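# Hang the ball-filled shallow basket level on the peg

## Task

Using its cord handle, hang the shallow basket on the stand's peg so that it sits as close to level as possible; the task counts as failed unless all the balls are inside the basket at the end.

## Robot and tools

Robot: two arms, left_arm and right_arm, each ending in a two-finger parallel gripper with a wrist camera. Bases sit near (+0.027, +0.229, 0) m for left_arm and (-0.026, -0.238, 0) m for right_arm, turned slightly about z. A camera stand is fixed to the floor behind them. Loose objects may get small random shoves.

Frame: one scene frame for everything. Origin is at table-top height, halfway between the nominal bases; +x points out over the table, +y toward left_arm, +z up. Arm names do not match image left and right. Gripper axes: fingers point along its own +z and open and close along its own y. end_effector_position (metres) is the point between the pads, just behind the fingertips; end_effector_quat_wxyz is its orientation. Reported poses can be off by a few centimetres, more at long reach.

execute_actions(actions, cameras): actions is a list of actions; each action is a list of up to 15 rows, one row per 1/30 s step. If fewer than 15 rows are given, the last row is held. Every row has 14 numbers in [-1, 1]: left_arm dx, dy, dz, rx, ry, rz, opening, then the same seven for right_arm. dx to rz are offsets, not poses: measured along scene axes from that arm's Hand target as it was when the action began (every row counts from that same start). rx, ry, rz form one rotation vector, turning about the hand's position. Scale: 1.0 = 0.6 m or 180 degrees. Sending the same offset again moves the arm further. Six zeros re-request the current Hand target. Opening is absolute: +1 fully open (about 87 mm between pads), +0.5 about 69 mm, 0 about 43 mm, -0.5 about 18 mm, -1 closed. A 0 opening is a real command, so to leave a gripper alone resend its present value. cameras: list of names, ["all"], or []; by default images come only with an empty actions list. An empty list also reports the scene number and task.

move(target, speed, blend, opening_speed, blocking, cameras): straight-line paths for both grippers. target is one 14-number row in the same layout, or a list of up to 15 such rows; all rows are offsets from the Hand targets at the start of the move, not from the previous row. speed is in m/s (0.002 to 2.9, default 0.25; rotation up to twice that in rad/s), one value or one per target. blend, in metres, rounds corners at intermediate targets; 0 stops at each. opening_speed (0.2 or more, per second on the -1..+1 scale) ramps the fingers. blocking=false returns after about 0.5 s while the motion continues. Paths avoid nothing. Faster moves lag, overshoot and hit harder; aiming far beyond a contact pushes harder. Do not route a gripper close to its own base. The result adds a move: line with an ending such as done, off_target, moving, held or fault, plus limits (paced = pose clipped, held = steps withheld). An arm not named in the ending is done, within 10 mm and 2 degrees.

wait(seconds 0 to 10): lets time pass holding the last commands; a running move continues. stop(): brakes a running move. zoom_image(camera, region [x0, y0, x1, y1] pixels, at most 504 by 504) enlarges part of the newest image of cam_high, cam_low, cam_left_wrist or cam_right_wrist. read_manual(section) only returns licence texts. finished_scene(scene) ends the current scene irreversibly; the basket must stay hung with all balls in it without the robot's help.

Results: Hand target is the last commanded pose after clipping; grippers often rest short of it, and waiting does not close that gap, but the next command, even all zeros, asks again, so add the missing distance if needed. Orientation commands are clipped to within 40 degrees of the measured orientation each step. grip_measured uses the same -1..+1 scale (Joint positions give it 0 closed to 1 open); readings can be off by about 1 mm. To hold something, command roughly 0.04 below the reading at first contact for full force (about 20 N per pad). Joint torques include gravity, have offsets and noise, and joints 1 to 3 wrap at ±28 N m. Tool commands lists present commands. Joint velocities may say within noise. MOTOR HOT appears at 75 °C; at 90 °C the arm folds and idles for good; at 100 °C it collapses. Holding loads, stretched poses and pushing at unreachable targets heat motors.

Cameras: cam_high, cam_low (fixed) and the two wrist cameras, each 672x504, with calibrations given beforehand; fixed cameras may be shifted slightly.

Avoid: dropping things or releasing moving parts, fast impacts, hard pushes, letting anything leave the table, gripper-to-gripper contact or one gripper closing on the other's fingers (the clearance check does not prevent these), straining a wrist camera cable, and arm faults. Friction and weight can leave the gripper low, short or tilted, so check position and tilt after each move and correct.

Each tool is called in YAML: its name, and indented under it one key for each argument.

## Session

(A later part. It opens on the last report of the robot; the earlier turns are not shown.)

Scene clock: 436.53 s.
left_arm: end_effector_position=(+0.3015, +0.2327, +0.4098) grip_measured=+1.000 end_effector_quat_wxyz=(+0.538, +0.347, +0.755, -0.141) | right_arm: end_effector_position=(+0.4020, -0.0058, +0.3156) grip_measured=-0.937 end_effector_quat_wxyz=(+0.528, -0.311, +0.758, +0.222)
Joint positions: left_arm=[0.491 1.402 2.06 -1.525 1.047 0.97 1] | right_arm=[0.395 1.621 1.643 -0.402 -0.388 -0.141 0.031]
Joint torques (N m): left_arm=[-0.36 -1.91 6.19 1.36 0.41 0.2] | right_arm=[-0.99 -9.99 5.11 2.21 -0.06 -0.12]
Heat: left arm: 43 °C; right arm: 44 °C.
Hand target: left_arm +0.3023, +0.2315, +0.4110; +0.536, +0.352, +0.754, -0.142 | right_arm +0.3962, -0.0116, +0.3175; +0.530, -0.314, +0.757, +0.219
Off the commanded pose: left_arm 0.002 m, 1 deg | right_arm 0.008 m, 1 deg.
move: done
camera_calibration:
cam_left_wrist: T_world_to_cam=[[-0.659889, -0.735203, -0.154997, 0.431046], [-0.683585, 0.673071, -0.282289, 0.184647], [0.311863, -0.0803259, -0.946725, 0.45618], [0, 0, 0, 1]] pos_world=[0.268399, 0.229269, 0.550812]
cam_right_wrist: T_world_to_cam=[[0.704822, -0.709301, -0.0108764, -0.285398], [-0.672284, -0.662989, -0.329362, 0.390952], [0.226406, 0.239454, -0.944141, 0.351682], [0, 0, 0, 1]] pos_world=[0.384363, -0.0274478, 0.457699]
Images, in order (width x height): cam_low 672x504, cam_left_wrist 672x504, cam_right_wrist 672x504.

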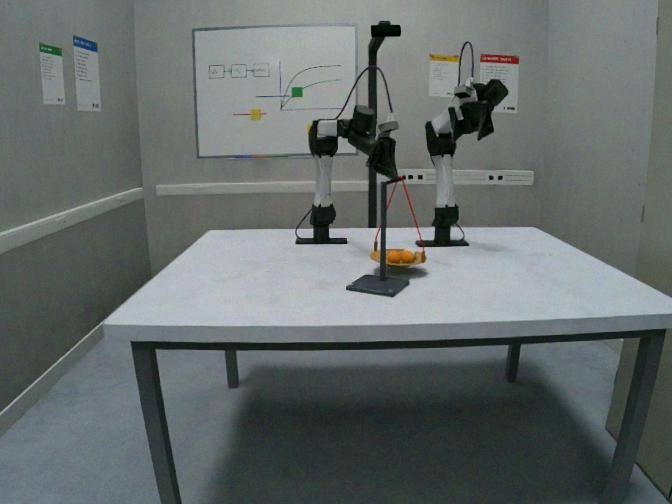

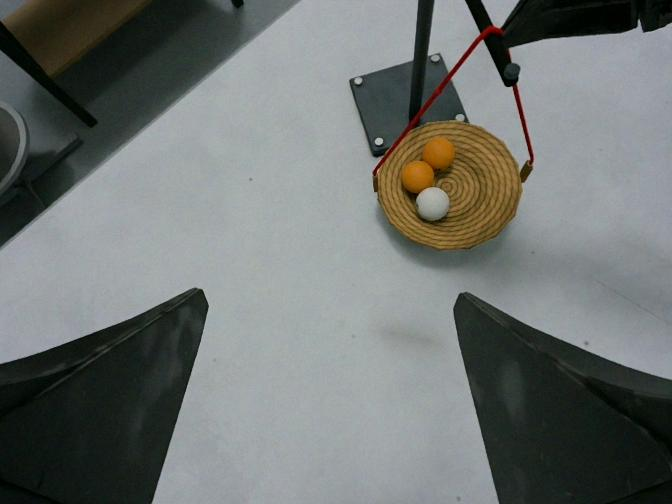

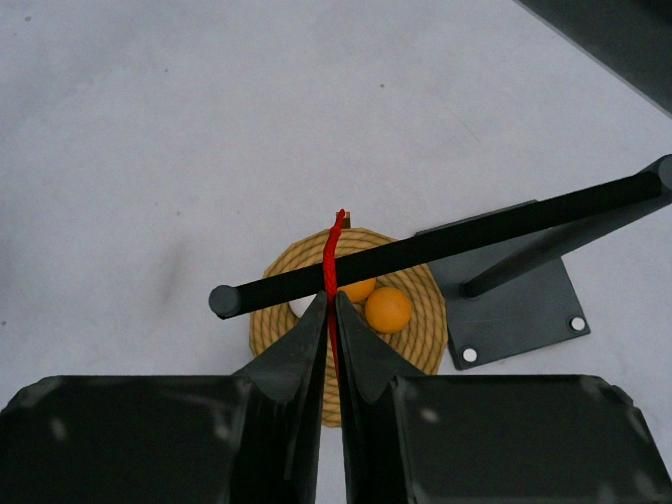

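move:
  target: [0,0,0,0,0,0,1,-0.0008,-0.0016,-0.01,0,0,0,-1]
  speed: 0.03
  cameras: ["cam_low","cam_right_wrist","cam_left_wrist"]

zoom_image:
  camera: "cam_right_wrist"
  region: [220, 220, 440, 385]

zoom_image:
  camera: "cam_left_wrist"
  region: [360, 0, 580, 165]

Scene clock: 444.93 s.
left_arm: end_effector_position=(+0.3015, +0.2327, +0.4098) grip_measured=+1.000 end_effector_quat_wxyz=(+0.538, +0.347, +0.755, -0.141) | right_arm: end_effector_position=(+0.4019, -0.0071, +0.3121) grip_measured=-0.937 end_effector_quat_wxyz=(+0.532, -0.310, +0.756, +0.222)
Joint positions: left_arm=[0.491 1.402 2.06 -1.525 1.047 0.97 1] | right_arm=[0.392 1.61 1.611 -0.373 -0.39 -0.141 0.031]
Joint torques (N m): left_arm=[-0.35 -1.88 6.17 1.36 0.41 0.21] | right_arm=[-1.16 -9.59 4.94 2.15 -0.08 -0.12]
Heat: left arm: 43 °C; right arm: 45 °C.
Hand target: left_arm +0.3023, +0.2315, +0.4110; +0.536, +0.352, +0.754, -0.142 | right_arm +0.3957, -0.0125, +0.3113; +0.530, -0.314, +0.757, +0.219
Off the commanded pose: left_arm 0.002 m, 1 deg | right_arm 0.008 m, 1 deg.
move: done
camera_calibration:
cam_left_wrist: T_world_to_cam=[[-0.659889, -0.735203, -0.154997, 0.431046], [-0.683585, 0.673071, -0.282289, 0.184647], [0.311863, -0.0803259, -0.946725, 0.45618], [0, 0, 0, 1]] pos_world=[0.268399, 0.229269, 0.550812]
cam_right_wrist: T_world_to_cam=[[0.703961, -0.710188, -0.0084387, -0.286744], [-0.670859, -0.660982, -0.33623, 0.390569], [0.233209, 0.242354, -0.941742, 0.345213], [0, 0, 0, 1]] pos_world=[0.383367, -0.0291466, 0.454003]
Images, in order (width x height): cam_low 672x504, cam_left_wrist 672x504, cam_right_wrist 672x504.

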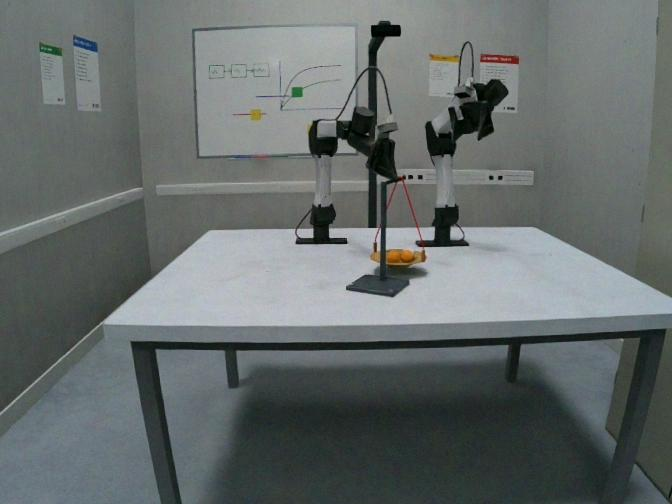

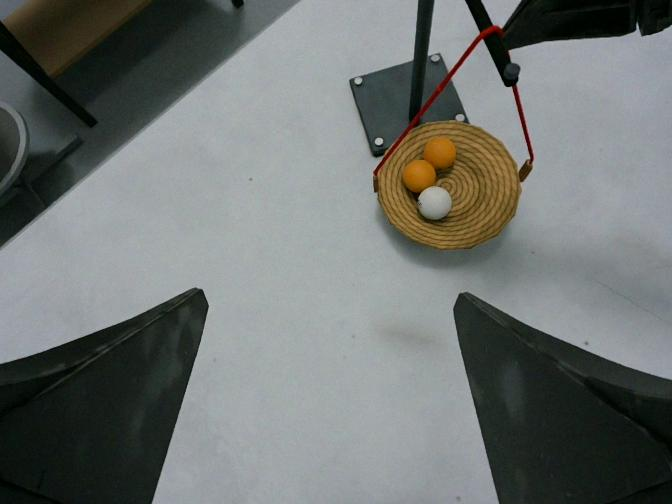

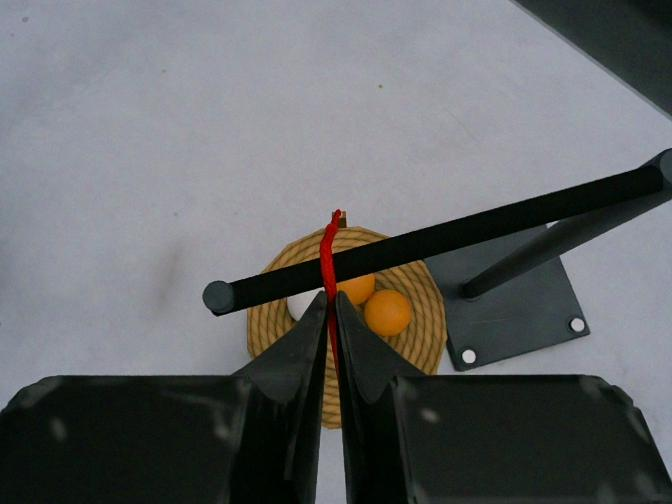

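Scaled by 2.291 from the camera's 672x504 image, which has a finer 960x720 frame.

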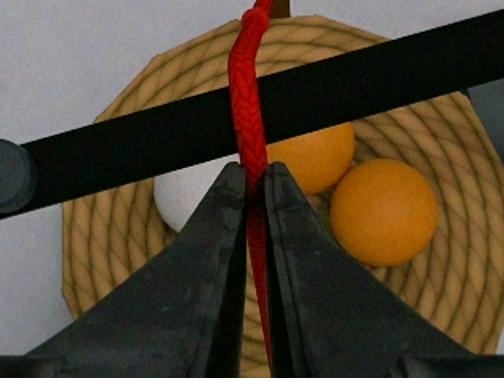

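Scaled by 2.291 from the camera's 672x504 image, which has a finer 960x720 frame.

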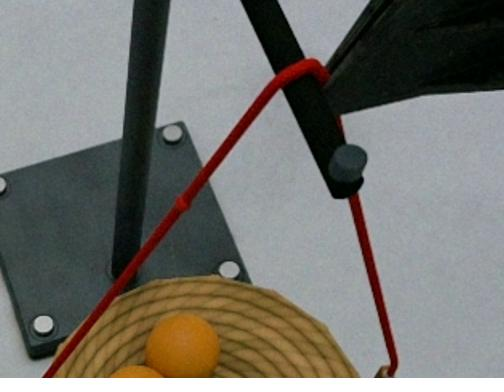

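move:
  target: [0,0,0,0,0,0,1,0,0,-0.005,0,0,0,-1]
  speed: 0.03
  cameras: ["cam_low","cam_right_wrist","cam_left_wrist"]

zoom_image:
  camera: "cam_left_wrist"
  region: [360, 0, 580, 165]

zoom_image:
  camera: "cam_low"
  region: [360, 155, 450, 275]

Scene clock: 451.40 s.
left_arm: end_effector_position=(+0.3015, +0.2327, +0.4098) grip_measured=+1.000 end_effector_quat_wxyz=(+0.538, +0.347, +0.755, -0.141) | right_arm: end_effector_position=(+0.4018, -0.0072, +0.3108) grip_measured=-0.937 end_effector_quat_wxyz=(+0.533, -0.311, +0.755, +0.222)
Joint positions: left_arm=[0.491 1.402 2.06 -1.525 1.047 0.97 1] | right_arm=[0.392 1.605 1.596 -0.359 -0.39 -0.142 0.031]
Joint torques (N m): left_arm=[-0.36 -1.89 6.19 1.36 0.41 0.2] | right_arm=[-1.02 -9.35 4.93 2.16 -0.06 -0.09]
Heat: left arm: 43 °C; right arm: 45 °C.
Hand target: left_arm +0.3023, +0.2315, +0.4110; +0.536, +0.352, +0.754, -0.142 | right_arm +0.3957, -0.0125, +0.3085; +0.530, -0.314, +0.757, +0.219
Off the commanded pose: left_arm 0.002 m, 1 deg | right_arm 0.008 m, 1 deg.
move: done
camera_calibration:
cam_left_wrist: T_world_to_cam=[[-0.659889, -0.735203, -0.154997, 0.431046], [-0.683585, 0.673071, -0.282289, 0.184647], [0.311863, -0.0803259, -0.946725, 0.45618], [0, 0, 0, 1]] pos_world=[0.268399, 0.229269, 0.550812]
cam_right_wrist: T_world_to_cam=[[0.704183, -0.709995, -0.00581271, -0.287533], [-0.669048, -0.660786, -0.3402, 0.390476], [0.237699, 0.243452, -0.940335, 0.341833], [0, 0, 0, 1]] pos_world=[0.38247, -0.0293458, 0.452606]
Images, in order (width x height): cam_low 672x504, cam_left_wrist 672x504, cam_right_wrist 672x504.

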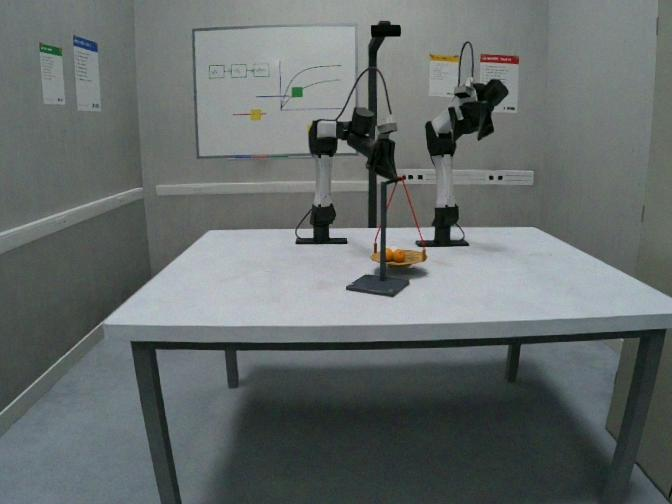

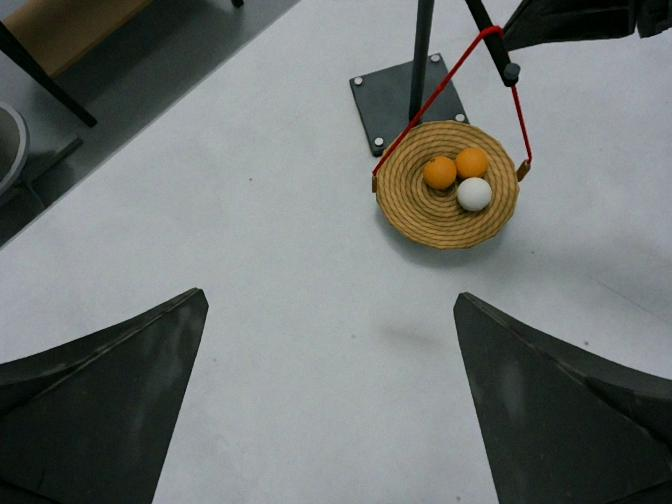

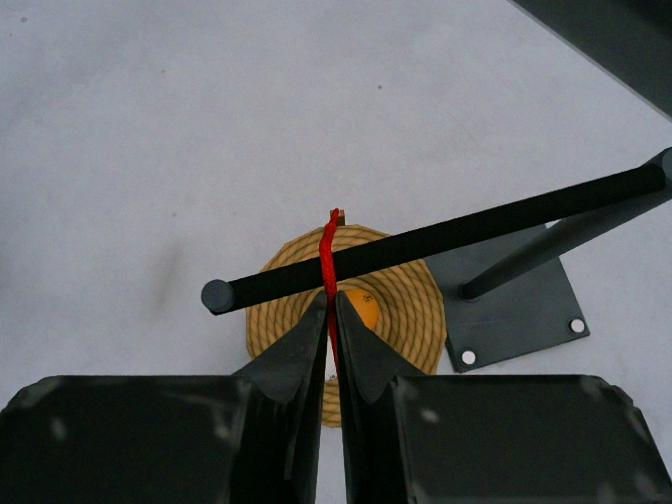

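Scaled by 2.291 from the camera's 672x504 image, which has a finer 960x720 frame.

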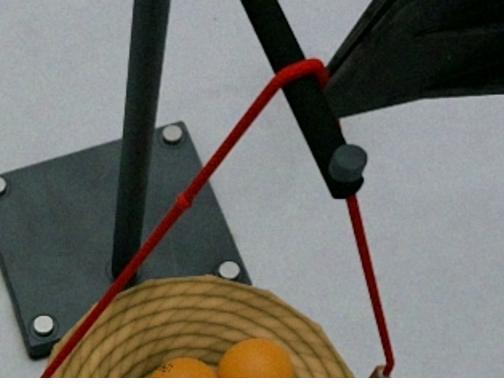

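Scaled by 4.200 from the camera's 672x504 image, which has a finer 960x720 frame.

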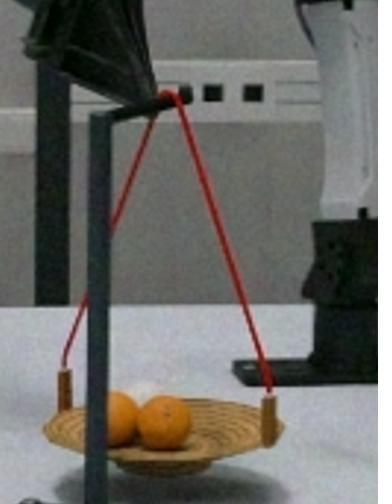

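move:
  target: [0,0,0,0,0,0,1,0,0,0,0,0,0,-0.6]
  opening_speed: 0.25
  cameras: ["cam_low","cam_right_wrist","cam_left_wrist"]

zoom_image:
  camera: "cam_left_wrist"
  region: [360, 0, 580, 165]

zoom_image:
  camera: "cam_low"
  region: [360, 155, 450, 275]

zoom_image:
  camera: "cam_right_wrist"
  region: [220, 220, 440, 385]

Scene clock: 458.30 s.
left_arm: end_effector_position=(+0.3015, +0.2327, +0.4098) grip_measured=+1.000 end_effector_quat_wxyz=(+0.538, +0.347, +0.755, -0.141) | right_arm: end_effector_position=(+0.4014, -0.0074, +0.3079) grip_measured=-0.600 end_effector_quat_wxyz=(+0.531, -0.311, +0.757, +0.222)
Joint positions: left_arm=[0.491 1.402 2.06 -1.525 1.047 0.97 1] | right_arm=[0.392 1.605 1.59 -0.359 -0.39 -0.142 0.2]
Joint torques (N m): left_arm=[-0.35 -1.87 6.17 1.36 0.42 0.2] | right_arm=[-0.79 -9.61 5.46 2.14 0.03 -0.07]
Heat: left arm: 43 °C; right arm: 45 °C.
Hand target: left_arm +0.3023, +0.2315, +0.4110; +0.536, +0.352, +0.754, -0.142 | right_arm +0.3957, -0.0125, +0.3084; +0.530, -0.314, +0.757, +0.219
Off the commanded pose: left_arm 0.002 m, 1 deg | right_arm 0.008 m, 0 deg.
move: done
camera_calibration:
cam_left_wrist: T_world_to_cam=[[-0.659889, -0.735203, -0.154997, 0.431046], [-0.683585, 0.673071, -0.282289, 0.184647], [0.311863, -0.0803259, -0.946725, 0.45618], [0, 0, 0, 1]] pos_world=[0.268399, 0.229269, 0.550812]
cam_right_wrist: T_world_to_cam=[[0.704235, -0.709921, -0.0080672, -0.286762], [-0.670921, -0.661746, -0.3346, 0.388156], [0.232201, 0.24105, -0.942326, 0.341961], [0, 0, 0, 1]] pos_world=[0.382967, -0.0291473, 0.449802]
Images, in order (width x height): cam_low 672x504, cam_left_wrist 672x504, cam_right_wrist 672x504.

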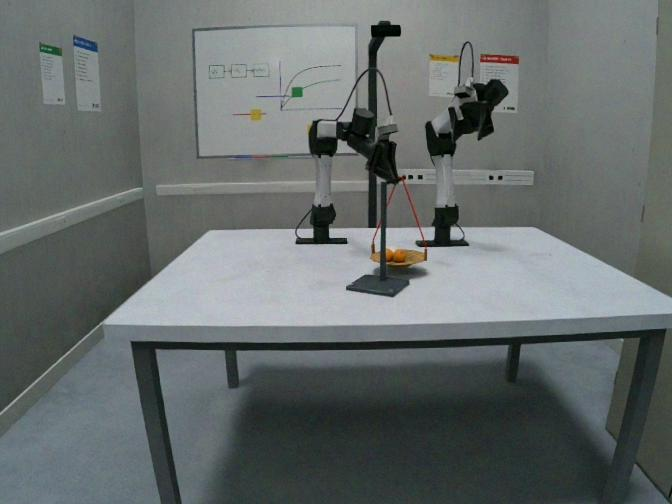

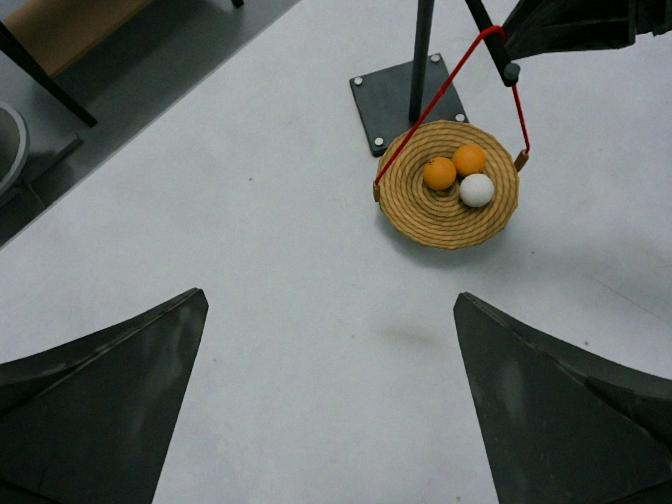

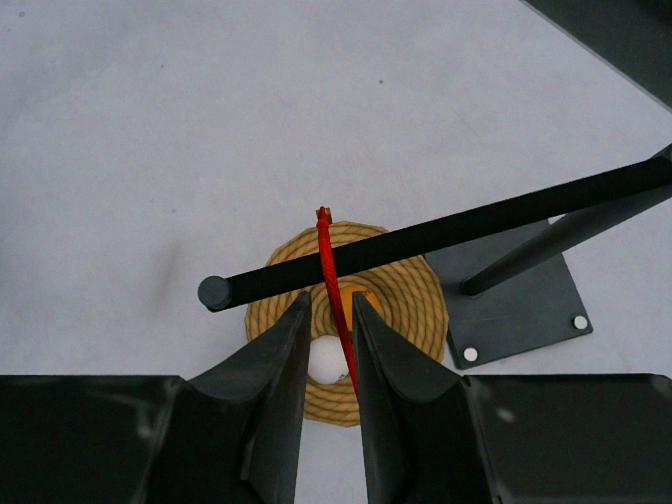

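Scaled by 2.291 from the camera's 672x504 image, which has a finer 960x720 frame.

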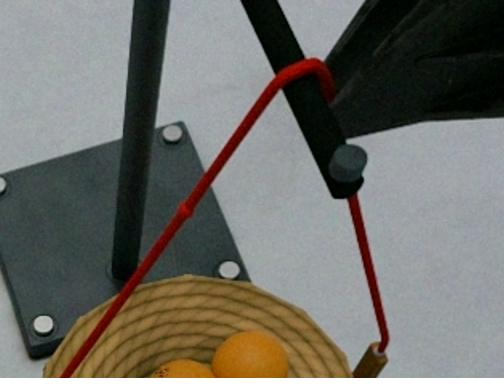

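Scaled by 4.200 from the camera's 672x504 image, which has a finer 960x720 frame.

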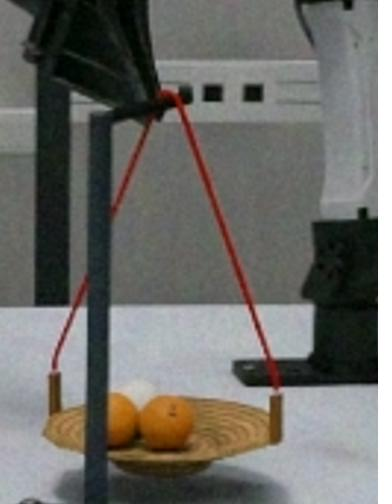

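Scaled by 2.291 from the camera's 672x504 image, which has a finer 960x720 frame.

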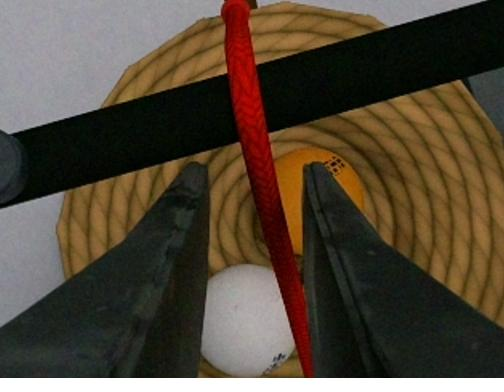

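move:
  target:
    - [0,0,0,0,0,0,1,0,0,0,0,0,0,-0.2]
    - [0,0,0,0,0,0,1,-0.11,-0.11,0.08,0,0,0,-0.2]
    - [0,0,0,0,0,0,1,-0.24,-0.24,0.14,0,0,0,-0.2]
  speed: [0.05,0.05,0.12]
  opening_speed: 0.4
  cameras: ["cam_high","cam_low","cam_right_wrist","cam_left_wrist"]

zoom_image:
  camera: "cam_low"
  region: [355, 165, 445, 275]

zoom_image:
  camera: "cam_left_wrist"
  region: [340, 0, 580, 260]

zoom_image:
  camera: "cam_high"
  region: [340, 150, 500, 310]

Scene clock: 468.43 s.
left_arm: end_effector_position=(+0.3015, +0.2327, +0.4098) grip_measured=+1.000 end_effector_quat_wxyz=(+0.538, +0.347, +0.755, -0.141) | right_arm: end_effector_position=(+0.2573, -0.1577, +0.3867) grip_measured=-0.200 end_effector_quat_wxyz=(+0.529, -0.308, +0.761, +0.217)
Joint positions: left_arm=[0.491 1.402 2.06 -1.525 1.047 0.97 1] | right_arm=[-0.115 1.198 1.672 -1.017 -0.836 -0.415 0.4]
Joint torques (N m): left_arm=[-0.36 -1.88 6.17 1.36 0.41 0.2] | right_arm=[-0.69 -2.56 8.01 1.62 -0.32 -0.14]
Heat: left arm: 43 °C; right arm: 44 °C.
Hand target: left_arm +0.3023, +0.2315, +0.4110; +0.536, +0.352, +0.754, -0.142 | right_arm +0.2517, -0.1565, +0.3924; +0.530, -0.314, +0.757, +0.219
Off the commanded pose: left_arm 0.002 m, 1 deg | right_arm 0.008 m, 1 deg.
move: done
camera_calibration:
cam_left_wrist: T_world_to_cam=[[-0.659889, -0.735203, -0.154997, 0.431046], [-0.683585, 0.673071, -0.282289, 0.184647], [0.311863, -0.0803259, -0.946725, 0.45618], [0, 0, 0, 1]] pos_world=[0.268399, 0.229269, 0.550812]
cam_right_wrist: T_world_to_cam=[[0.69643, -0.717588, -0.00725471, -0.29085], [-0.679874, -0.656525, -0.326719, 0.218408], [0.229687, 0.232469, -0.945094, 0.48625], [0, 0, 0, 1]] pos_world=[0.239362, -0.178358, 0.5288]

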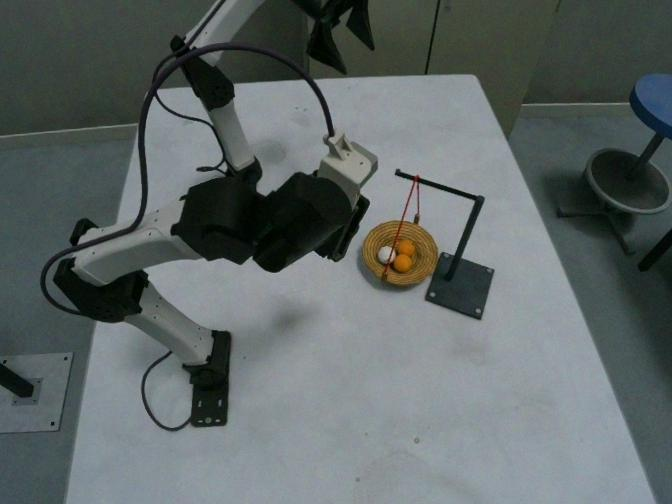

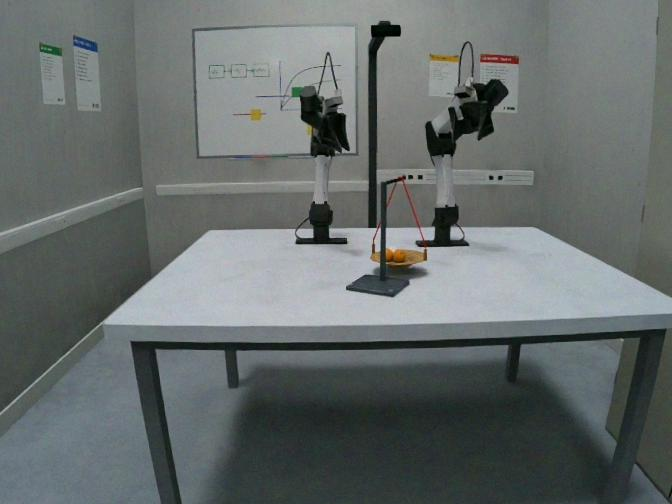

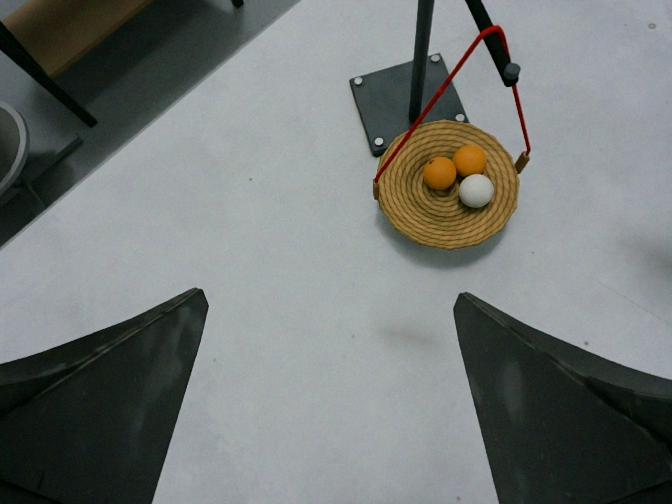

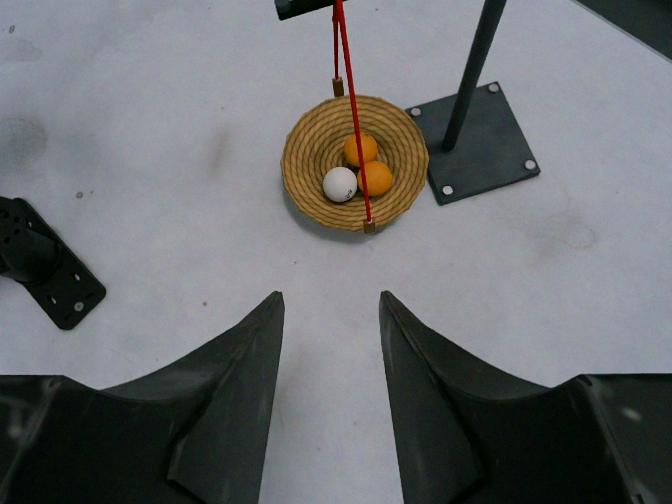

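Scaled by 4.582 from the camera's 672x504 image, which has a finer 960x720 frame.

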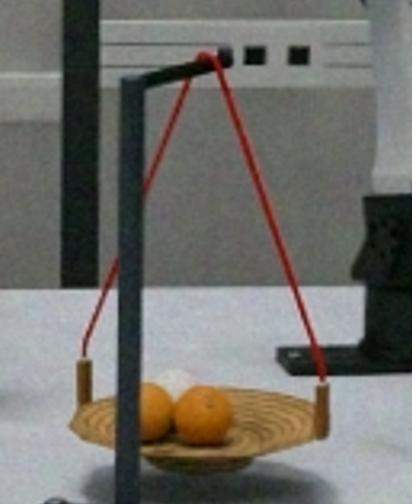

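Scaled by 1.938 from the camera's 672x504 image, which has a finer 960x720 frame.

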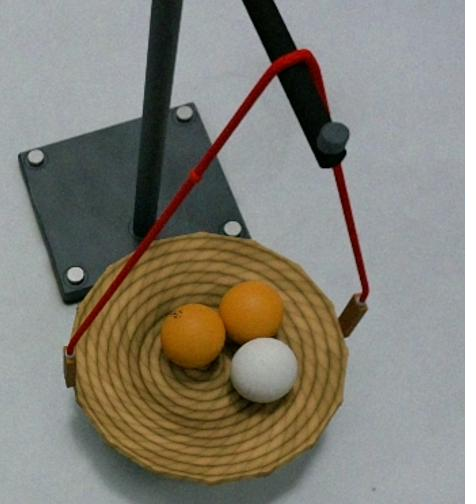

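Scaled by 3.150 from the camera's 672x504 image, which has a finer 960x720 frame.

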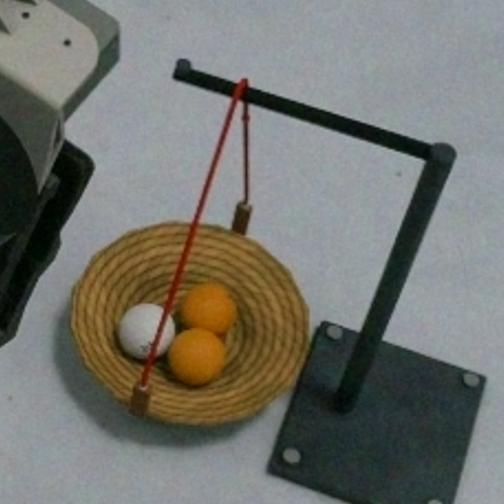

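zoom_image:
  camera: "cam_low"
  region: [90, 310, 150, 350]

zoom_image:
  camera: "cam_low"
  region: [600, 310, 660, 350]

zoom_image:
  camera: "cam_low"
  region: [200, 215, 260, 255]

zoom_image:
  camera: "cam_low"
  region: [490, 215, 550, 255]

zoom_image:
  camera: "cam_low"
  region: [350, 170, 450, 300]

Scaled by 8.400 from the camera's 672x504 image, which has a finer 960x720 frame.

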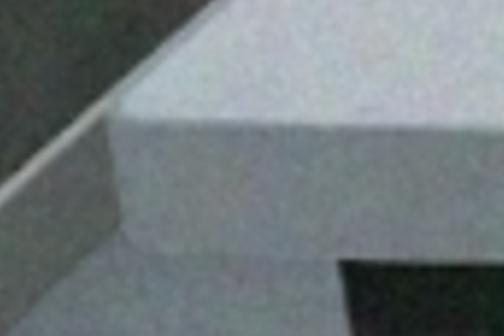

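Scaled by 8.400 from the camera's 672x504 image, which has a finer 960x720 frame.

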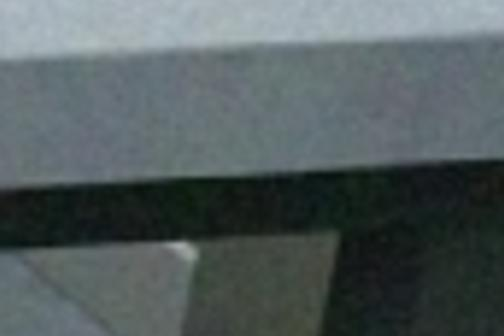

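Scaled by 8.400 from the camera's 672x504 image, which has a finer 960x720 frame.

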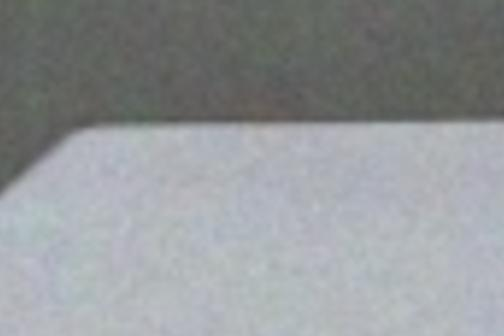

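Scaled by 8.400 from the camera's 672x504 image, which has a finer 960x720 frame.

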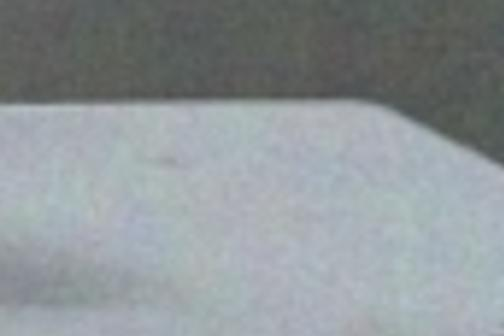

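Scaled by 3.877 from the camera's 672x504 image, which has a finer 960x720 frame.

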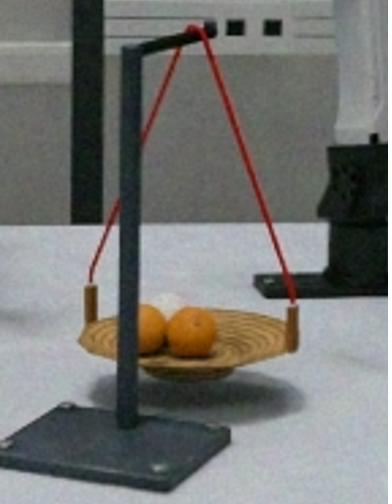

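zoom_image:
  camera: "cam_low"
  region: [368, 235, 432, 270]

zoom_image:
  camera: "cam_high"
  region: [355, 205, 445, 295]

zoom_image:
  camera: "cam_right_wrist"
  region: [260, 0, 440, 245]

Scaled by 7.875 from the camera's 672x504 image, which has a finer 960x720 frame.

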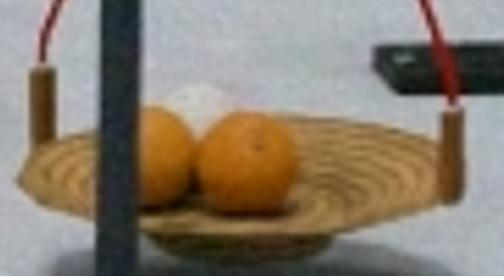

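Scaled by 5.600 from the camera's 672x504 image, which has a finer 960x720 frame.

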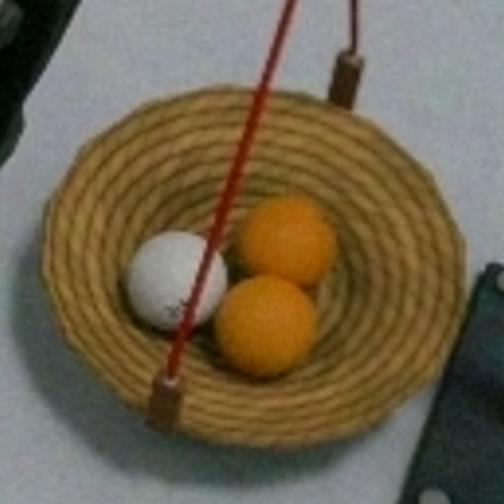

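Scaled by 2.057 from the camera's 672x504 image, which has a finer 960x720 frame.

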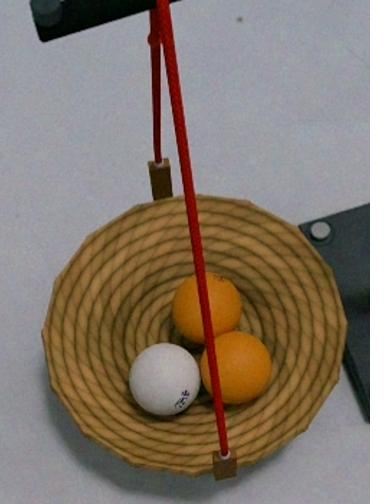

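finished_scene:
  scene: 3

The scene is finished: the task was done.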